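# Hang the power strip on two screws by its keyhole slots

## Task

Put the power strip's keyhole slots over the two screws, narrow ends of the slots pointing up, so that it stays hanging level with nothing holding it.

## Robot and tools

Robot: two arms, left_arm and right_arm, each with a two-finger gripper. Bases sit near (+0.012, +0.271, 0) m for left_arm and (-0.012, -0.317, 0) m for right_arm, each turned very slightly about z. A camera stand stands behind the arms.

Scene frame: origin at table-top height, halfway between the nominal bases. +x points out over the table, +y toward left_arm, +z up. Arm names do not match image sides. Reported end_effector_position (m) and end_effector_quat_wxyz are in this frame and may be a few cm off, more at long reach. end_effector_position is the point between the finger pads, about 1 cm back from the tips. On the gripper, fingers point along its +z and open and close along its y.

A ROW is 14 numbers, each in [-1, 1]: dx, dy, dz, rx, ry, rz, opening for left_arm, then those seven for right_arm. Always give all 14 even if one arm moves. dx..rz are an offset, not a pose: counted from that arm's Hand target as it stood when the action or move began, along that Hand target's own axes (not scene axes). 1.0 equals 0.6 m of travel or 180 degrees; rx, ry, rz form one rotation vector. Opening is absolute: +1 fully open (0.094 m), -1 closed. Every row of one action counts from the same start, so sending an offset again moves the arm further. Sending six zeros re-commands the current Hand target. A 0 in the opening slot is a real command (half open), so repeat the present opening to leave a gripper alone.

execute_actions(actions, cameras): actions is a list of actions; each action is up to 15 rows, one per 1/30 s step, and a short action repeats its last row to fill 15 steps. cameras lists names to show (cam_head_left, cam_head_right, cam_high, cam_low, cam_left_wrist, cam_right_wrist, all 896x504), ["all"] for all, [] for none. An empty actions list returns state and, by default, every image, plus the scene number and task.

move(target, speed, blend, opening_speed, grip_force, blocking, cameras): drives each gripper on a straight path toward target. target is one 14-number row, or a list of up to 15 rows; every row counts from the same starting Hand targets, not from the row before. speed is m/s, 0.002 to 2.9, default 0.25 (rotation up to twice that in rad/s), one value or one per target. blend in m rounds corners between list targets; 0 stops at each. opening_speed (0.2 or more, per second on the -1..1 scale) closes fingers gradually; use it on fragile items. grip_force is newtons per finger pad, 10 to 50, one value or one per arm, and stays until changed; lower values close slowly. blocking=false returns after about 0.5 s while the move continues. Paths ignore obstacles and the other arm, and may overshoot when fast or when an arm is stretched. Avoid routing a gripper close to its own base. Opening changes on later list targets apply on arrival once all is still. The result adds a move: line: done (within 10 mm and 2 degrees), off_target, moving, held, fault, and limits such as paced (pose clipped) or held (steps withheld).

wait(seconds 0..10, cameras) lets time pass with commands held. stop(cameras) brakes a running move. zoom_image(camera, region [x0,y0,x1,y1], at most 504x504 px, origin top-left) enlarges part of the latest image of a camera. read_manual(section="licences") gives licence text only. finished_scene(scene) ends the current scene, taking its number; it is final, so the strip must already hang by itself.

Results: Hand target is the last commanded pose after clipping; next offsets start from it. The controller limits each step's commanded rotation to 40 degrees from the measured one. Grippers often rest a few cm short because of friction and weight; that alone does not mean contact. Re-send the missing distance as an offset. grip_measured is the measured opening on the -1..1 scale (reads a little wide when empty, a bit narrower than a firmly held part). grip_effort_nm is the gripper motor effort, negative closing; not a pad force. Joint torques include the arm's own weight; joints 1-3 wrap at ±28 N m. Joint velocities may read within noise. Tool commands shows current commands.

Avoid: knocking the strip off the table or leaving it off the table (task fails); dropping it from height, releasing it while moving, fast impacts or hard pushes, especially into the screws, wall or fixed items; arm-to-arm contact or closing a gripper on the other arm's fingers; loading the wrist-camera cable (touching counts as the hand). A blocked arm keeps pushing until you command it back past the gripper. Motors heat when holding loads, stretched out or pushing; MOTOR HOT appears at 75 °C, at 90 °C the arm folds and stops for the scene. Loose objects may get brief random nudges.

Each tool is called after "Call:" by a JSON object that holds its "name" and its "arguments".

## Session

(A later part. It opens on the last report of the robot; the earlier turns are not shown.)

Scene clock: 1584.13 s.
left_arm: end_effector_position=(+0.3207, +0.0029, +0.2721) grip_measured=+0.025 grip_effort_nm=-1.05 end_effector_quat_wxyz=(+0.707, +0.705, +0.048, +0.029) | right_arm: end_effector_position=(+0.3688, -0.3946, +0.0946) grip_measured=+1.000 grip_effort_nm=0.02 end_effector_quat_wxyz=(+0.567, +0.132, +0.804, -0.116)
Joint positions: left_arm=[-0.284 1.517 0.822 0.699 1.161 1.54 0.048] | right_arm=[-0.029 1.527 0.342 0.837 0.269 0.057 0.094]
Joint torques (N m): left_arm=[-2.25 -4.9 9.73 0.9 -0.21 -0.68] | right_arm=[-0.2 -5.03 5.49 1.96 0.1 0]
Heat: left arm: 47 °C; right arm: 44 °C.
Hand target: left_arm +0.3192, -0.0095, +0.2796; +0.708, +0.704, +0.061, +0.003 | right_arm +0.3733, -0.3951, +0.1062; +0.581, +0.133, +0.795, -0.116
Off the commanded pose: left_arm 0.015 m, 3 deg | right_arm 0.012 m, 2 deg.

Call:
{"name": "execute_actions", "arguments": {"actions": [[[0.006,0.05,0.004,0,0,0.018,-0.4,0,0,0,0,0,0,1],[0.006,0.05,0.004,0,0,0.018,-0.4,0,0,0,0,0,0,1],[0.006,0.05,0.004,0,0,0.018,-0.4,0,0,0,0,0,0,1],[0.0,-0.01,0.004,0,0,0.004,-0.4,0,0,0,0,0,0,1],[0.0,-0.01,0.004,0,0,0.004,-0.4,0,0,0,0,0,0,1],[0.0,-0.01,0.004,0,0,0.004,-0.4,0,0,0,0,0,0,1],[0.008,0.05,0.006,0,0,0.018,-0.4,0,0,0,0,0,0,1],[0.008,0.05,0.006,0,0,0.018,-0.4,0,0,0,0,0,0,1],[0.008,0.05,0.006,0,0,0.018,-0.4,0,0,0,0,0,0,1],[0.0,0.0,0.006,0,0,0.004,-0.4,0,0,0,0,0,0,1],[0.0,0.0,0.006,0,0,0.004,-0.4,0,0,0,0,0,0,1],[0.0,0.0,0.006,0,0,0.004,-0.4,0,0,0,0,0,0,1],[0.006,0.03,0.006,0,0,0.01,-0.4,0,0,0,0,0,0,1],[0.004,0.03,0.006,0,0,0.01,-0.4,0,0,0,0,0,0,1],[0.004,0.026,0.006,0,0,0.01,-0.4,0,0,0,0,0,0,1]]]}}

Scene clock: 1594.17 s.
left_arm: end_effector_position=(+0.3208, +0.0024, +0.2737) grip_measured=+0.025 grip_effort_nm=-1.05 end_effector_quat_wxyz=(+0.702, +0.710, +0.049, +0.013) | right_arm: end_effector_position=(+0.3688, -0.3946, +0.0946) grip_measured=+1.000 grip_effort_nm=0.02 end_effector_quat_wxyz=(+0.567, +0.132, +0.804, -0.116)
Joint positions: left_arm=[-0.28 1.518 0.854 0.629 1.185 1.554 0.048] | right_arm=[-0.029 1.527 0.342 0.837 0.269 0.057 0.094]
Joint torques (N m): left_arm=[-2.85 -5.67 11.58 1 -0.51 -0.53] | right_arm=[-0.09 -5.07 5.35 1.96 0.09 -0.02]
Heat: left arm: 47 °C; right arm: 44 °C.
Hand target: left_arm +0.3232, -0.0128, +0.2949; +0.708, +0.705, +0.050, +0.014 | right_arm +0.3733, -0.3951, +0.1062; +0.581, +0.133, +0.795, -0.116
Off the commanded pose: left_arm 0.026 m, 1 deg | right_arm 0.012 m, 2 deg.

Call:
{"name": "execute_actions", "arguments": {"actions": [[[0.006,0.02,0.004,0,0,0.03,-0.4,0,0,0,0,0,0,1],[0.006,0.02,0.004,0,0,0.03,-0.4,0,0,0,0,0,0,1],[0.006,0.02,0.004,0,0,0.03,-0.4,0,0,0,0,0,0,1],[0.0,-0.02,0.004,0,0,0.012,-0.4,0,0,0,0,0,0,1],[0.0,-0.02,0.004,0,0,0.012,-0.4,0,0,0,0,0,0,1],[0.0,-0.02,0.004,0,0,0.012,-0.4,0,0,0,0,0,0,1],[0.008,0.02,0.004,0,0,0.03,-0.4,0,0,0,0,0,0,1],[0.008,0.02,0.004,0,0,0.03,-0.4,0,0,0,0,0,0,1],[0.008,0.02,0.004,0,0,0.03,-0.4,0,0,0,0,0,0,1],[0.0,-0.02,0.004,0,0,0.012,-0.4,0,0,0,0,0,0,1],[0.0,-0.02,0.004,0,0,0.012,-0.4,0,0,0,0,0,0,1],[0.0,-0.02,0.004,0,0,0.012,-0.4,0,0,0,0,0,0,1],[0.006,0.01,0.004,0,0,0.022,-0.4,0,0,0,0,0,0,1],[0.004,0.01,0.004,0,0,0.022,-0.4,0,0,0,0,0,0,1],[0.004,0.003,0.004,0,0,0.022,-0.4,0,0,0,0,0,0,1]]]}}

Scene clock: 1602.93 s.
left_arm: end_effector_position=(+0.3209, +0.0023, +0.2738) grip_measured=+0.025 grip_effort_nm=-1.05 end_effector_quat_wxyz=(+0.699, +0.714, +0.045, +0.011) | right_arm: end_effector_position=(+0.3688, -0.3946, +0.0946) grip_measured=+1.000 grip_effort_nm=0.02 end_effector_quat_wxyz=(+0.567, +0.132, +0.804, -0.116)
Joint positions: left_arm=[-0.279 1.518 0.871 0.584 1.195 1.583 0.048] | right_arm=[-0.029 1.527 0.342 0.837 0.269 0.057 0.094]
Joint torques (N m): left_arm=[-3.21 -5.18 11.51 1.42 -0.63 -0.08] | right_arm=[-0.06 -5.11 5.31 1.96 0.07 0.01]
Heat: left arm: 47 °C; right arm: 44 °C.
Hand target: left_arm +0.3258, -0.0149, +0.2966; +0.707, +0.706, +0.026, +0.038 | right_arm +0.3733, -0.3951, +0.1062; +0.581, +0.133, +0.795, -0.116
Off the commanded pose: left_arm 0.029 m, 4 deg | right_arm 0.012 m, 2 deg.

Call:
{"name": "execute_actions", "arguments": {"actions": [[[0.014,0.01,-0.002,0,0,0.03,-0.4,0,0,0,0,0,0,1],[0.014,0.01,-0.002,0,0,0.03,-0.4,0,0,0,0,0,0,1],[0.014,0.01,-0.002,0,0,0.03,-0.4,0,0,0,0,0,0,1],[0.004,-0.03,-0.002,0,0,0.015,-0.4,0,0,0,0,0,0,1],[0.004,-0.03,-0.002,0,0,0.015,-0.4,0,0,0,0,0,0,1],[0.004,-0.03,-0.002,0,0,0.015,-0.4,0,0,0,0,0,0,1],[0.014,0.01,-0.002,0,0,0.03,-0.4,0,0,0,0,0,0,1],[0.014,0.01,-0.002,0,0,0.03,-0.4,0,0,0,0,0,0,1],[0.014,0.01,-0.002,0,0,0.03,-0.4,0,0,0,0,0,0,1],[0.004,-0.035,-0.002,0,0,0.015,-0.4,0,0,0,0,0,0,1],[0.004,-0.035,-0.002,0,0,0.015,-0.4,0,0,0,0,0,0,1],[0.004,-0.035,-0.002,0,0,0.015,-0.4,0,0,0,0,0,0,1],[0.012,-0.01,-0.002,0,0,0.02,-0.4,0,0,0,0,0,0,1],[0.01,-0.01,-0.002,0,0,0.02,-0.4,0,0,0,0,0,0,1],[0.01,-0.02,-0.002,0,0,0.02,-0.4,0,0,0,0,0,0,1]]]}}

Scene clock: 1615.23 s.
left_arm: end_effector_position=(+0.3210, +0.0021, +0.2728) grip_measured=+0.025 grip_effort_nm=-1.05 end_effector_quat_wxyz=(+0.699, +0.715, +0.025, +0.018) | right_arm: end_effector_position=(+0.3688, -0.3946, +0.0946) grip_measured=+1.000 grip_effort_nm=0.02 end_effector_quat_wxyz=(+0.567, +0.132, +0.804, -0.116)
Joint positions: left_arm=[-0.276 1.532 0.88 0.586 1.216 1.622 0.048] | right_arm=[-0.029 1.527 0.342 0.837 0.269 0.057 0.094]
Joint torques (N m): left_arm=[-2.59 -3.62 10.04 1.77 -0.74 0.32] | right_arm=[-0.02 -5.09 5.41 1.98 0.09 0.02]
Heat: left arm: 47 °C; right arm: 44 °C.
Hand target: left_arm +0.3319, -0.0132, +0.2847; +0.705, +0.706, +0.004, +0.060 | right_arm +0.3733, -0.3951, +0.1062; +0.581, +0.133, +0.795, -0.116
Off the commanded pose: left_arm 0.022 m, 6 deg | right_arm 0.012 m, 2 deg.

Call:
{"name": "execute_actions", "arguments": {"actions": [[[0.014,0.045,-0.002,0,0,0.01,-0.4,0,0,0,0,0,0,1],[0.014,0.045,-0.002,0,0,0.01,-0.4,0,0,0,0,0,0,1],[0.014,0.045,-0.002,0,0,0.01,-0.4,0,0,0,0,0,0,1],[0.004,-0.01,-0.002,0,0,-0.01,-0.4,0,0,0,0,0,0,1],[0.004,-0.01,-0.002,0,0,-0.01,-0.4,0,0,0,0,0,0,1],[0.004,-0.01,-0.002,0,0,-0.01,-0.4,0,0,0,0,0,0,1],[0.016,0.045,0,0,0,0.01,-0.4,0,0,0,0,0,0,1],[0.016,0.045,0,0,0,0.01,-0.4,0,0,0,0,0,0,1],[0.016,0.045,0,0,0,0.01,-0.4,0,0,0,0,0,0,1],[0.006,-0.01,0,0,0,-0.01,-0.4,0,0,0,0,0,0,1],[0.006,-0.01,0,0,0,-0.01,-0.4,0,0,0,0,0,0,1],[0.006,-0.01,0,0,0,-0.01,-0.4,0,0,0,0,0,0,1],[0.012,0.03,0,0,0,0,-0.4,0,0,0,0,0,0,1],[0.012,0.03,0,0,0,0,-0.4,0,0,0,0,0,0,1],[0.012,0.02,0,0,0,0,-0.4,0,0,0,0,0,0,1]]]}}

Scene clock: 1625.13 s.
left_arm: end_effector_position=(+0.3213, +0.0022, +0.2724) grip_measured=+0.025 grip_effort_nm=-1.05 end_effector_quat_wxyz=(+0.697, +0.717, +0.016, +0.007) | right_arm: end_effector_position=(+0.3688, -0.3946, +0.0946) grip_measured=+1.000 grip_effort_nm=0.02 end_effector_quat_wxyz=(+0.567, +0.132, +0.804, -0.116)
Joint positions: left_arm=[-0.27 1.549 0.905 0.557 1.249 1.64 0.048] | right_arm=[-0.029 1.527 0.342 0.837 0.269 0.057 0.094]
Joint torques (N m): left_arm=[-2.24 -5.07 11.92 1.65 -0.99 0.01] | right_arm=[-0.01 -4.92 5.57 1.96 0.08 -0.03]
Heat: left arm: 48 °C; right arm: 44 °C.
Hand target: left_arm +0.3381, -0.0126, +0.2972; +0.705, +0.706, +0.004, +0.060 | right_arm +0.3733, -0.3951, +0.1062; +0.581, +0.133, +0.795, -0.116
Off the commanded pose: left_arm 0.033 m, 6 deg | right_arm 0.012 m, 2 deg.

Call:
{"name": "move", "arguments": {"target": [-0.0343,0,-0.0357,0,0.01,-0.012,-0.4,0,0,0,0,0,0,1], "speed": 0.05}}

Call:
{"name": "execute_actions", "arguments": {"actions": [[[0.004,0.033,0,0,0,0.008,-0.4,0,0,0,0,0,0,1],[0.004,0.033,0,0,0,0.008,-0.4,0,0,0,0,0,0,1],[0.004,0.033,0,0,0,0.008,-0.4,0,0,0,0,0,0,1],[-0.004,-0.033,0,0,0,-0.008,-0.4,0,0,0,0,0,0,1],[-0.004,-0.033,0,0,0,-0.008,-0.4,0,0,0,0,0,0,1],[-0.004,-0.033,0,0,0,-0.008,-0.4,0,0,0,0,0,0,1],[0.004,0.03,0,0,0,0.008,-0.4,0,0,0,0,0,0,1],[0.004,0.03,0,0,0,0.008,-0.4,0,0,0,0,0,0,1],[0.004,0.03,0,0,0,0.008,-0.4,0,0,0,0,0,0,1],[-0.004,-0.025,0,0,0,-0.006,-0.4,0,0,0,0,0,0,1],[-0.004,-0.025,0,0,0,-0.006,-0.4,0,0,0,0,0,0,1],[-0.004,-0.025,0,0,0,-0.006,-0.4,0,0,0,0,0,0,1],[0.002,0.015,0,0,0,0.004,-0.4,0,0,0,0,0,0,1],[0.002,0.015,0,0,0,0.004,-0.4,0,0,0,0,0,0,1],[0,0,0,0,0,0,-0.4,0,0,0,0,0,0,1]]]}}

Scene clock: 1641.50 s.
left_arm: end_effector_position=(+0.3183, +0.0055, +0.2751) grip_measured=+0.025 grip_effort_nm=-1.05 end_effector_quat_wxyz=(+0.696, +0.716, +0.036, +0.034) | right_arm: end_effector_position=(+0.3688, -0.3946, +0.0946) grip_measured=+1.000 grip_effort_nm=0.02 end_effector_quat_wxyz=(+0.567, +0.132, +0.804, -0.116)
Joint positions: left_arm=[-0.276 1.487 0.856 0.557 1.178 1.638 0.048] | right_arm=[-0.029 1.527 0.342 0.837 0.269 0.057 0.094]
Joint torques (N m): left_arm=[-0.29 -8.43 6.94 1.62 -0.24 -0.36] | right_arm=[-0.03 -5.09 5.38 1.93 0.09 0.01]
Heat: left arm: 48 °C; right arm: 44 °C.
Hand target: left_arm +0.3158, +0.0069, +0.2955; +0.706, +0.705, +0.028, +0.058 | right_arm +0.3733, -0.3951, +0.1062; +0.581, +0.133, +0.795, -0.116
Off the commanded pose: left_arm 0.021 m, 3 deg | right_arm 0.012 m, 2 deg.
move: off_target (left_arm, right_arm)

Scene clock: 1642.30 s.
left_arm: end_effector_position=(+0.3166, +0.0086, +0.2718) grip_measured=+0.025 grip_effort_nm=-1.05 end_effector_quat_wxyz=(+0.697, +0.715, +0.039, +0.042) | right_arm: end_effector_position=(+0.3688, -0.3946, +0.0946) grip_measured=+1.000 grip_effort_nm=0.02 end_effector_quat_wxyz=(+0.567, +0.132, +0.804, -0.116)
Joint positions: left_arm=[-0.271 1.474 0.824 0.586 1.166 1.636 0.048] | right_arm=[-0.029 1.527 0.342 0.837 0.269 0.057 0.094]
Joint torques (N m): left_arm=[-0.24 -7.3 9.31 1.39 -0.1 -0.38] | right_arm=[-0.1 -5.15 5.3 1.97 0.08 -0.01]
Heat: left arm: 48 °C; right arm: 44 °C.
Hand target: left_arm +0.3157, +0.0069, +0.2956; +0.706, +0.705, +0.028, +0.058 | right_arm +0.3733, -0.3951, +0.1062; +0.581, +0.133, +0.795, -0.116
Off the commanded pose: left_arm 0.024 m, 3 deg | right_arm 0.012 m, 2 deg.

Call:
{"name": "execute_actions", "arguments": {"actions": [[[0.007,0.04,-0.001,-0.006,0,0.008,-0.4,0,0,0,0,0,0,1],[0.007,0.04,-0.001,-0.006,0,0.008,-0.4,0,0,0,0,0,0,1],[0.007,0.04,-0.001,-0.006,0,0.008,-0.4,0,0,0,0,0,0,1],[-0.001,-0.026,-0.001,-0.006,0,-0.008,-0.4,0,0,0,0,0,0,1],[-0.001,-0.026,-0.001,-0.006,0,-0.008,-0.4,0,0,0,0,0,0,1],[-0.001,-0.026,-0.001,-0.006,0,-0.008,-0.4,0,0,0,0,0,0,1],[0.007,0.037,-0.001,-0.006,0,0.006,-0.4,0,0,0,0,0,0,1],[0.007,0.037,-0.001,-0.006,0,0.006,-0.4,0,0,0,0,0,0,1],[0.007,0.037,-0.001,-0.006,0,0.006,-0.4,0,0,0,0,0,0,1],[-0.001,-0.02,-0.001,-0.006,0,-0.006,-0.4,0,0,0,0,0,0,1],[-0.001,-0.02,-0.001,-0.006,0,-0.006,-0.4,0,0,0,0,0,0,1],[-0.001,-0.02,-0.001,-0.006,0,-0.006,-0.4,0,0,0,0,0,0,1],[0.005,0.02,-0.001,-0.006,0,0.003,-0.4,0,0,0,0,0,0,1],[0.005,0.02,-0.001,-0.006,0,0.003,-0.4,0,0,0,0,0,0,1],[0.004,0.006,-0.001,-0.006,0,0,-0.4,0,0,0,0,0,0,1]]], "cameras": ["cam_left_wrist"]}}

Scene clock: 1653.83 s.
left_arm: end_effector_position=(+0.3164, +0.0087, +0.2779) grip_measured=+0.025 grip_effort_nm=-1.05 end_effector_quat_wxyz=(+0.704, +0.708, +0.033, +0.049) | right_arm: end_effector_position=(+0.3688, -0.3946, +0.0946) grip_measured=+1.000 grip_effort_nm=0.02 end_effector_quat_wxyz=(+0.567, +0.132, +0.804, -0.116)
Joint positions: left_arm=[-0.271 1.474 0.819 0.641 1.166 1.605 0.048] | right_arm=[-0.029 1.527 0.342 0.837 0.269 0.057 0.094]
Joint torques (N m): left_arm=[0.12 -6.2 9.61 1.36 -0.09 -0.47] | right_arm=[-0.02 -5.09 5.49 1.98 0.09 0.03]
Heat: left arm: 48 °C; right arm: 44 °C.
Hand target: left_arm +0.3179, +0.0077, +0.2992; +0.713, +0.699, +0.027, +0.058 | right_arm +0.3733, -0.3951, +0.1062; +0.581, +0.133, +0.795, -0.116
Off the commanded pose: left_arm 0.021 m, 2 deg | right_arm 0.012 m, 2 deg.
Images, in order (width x height): cam_left_wrist 896x504.

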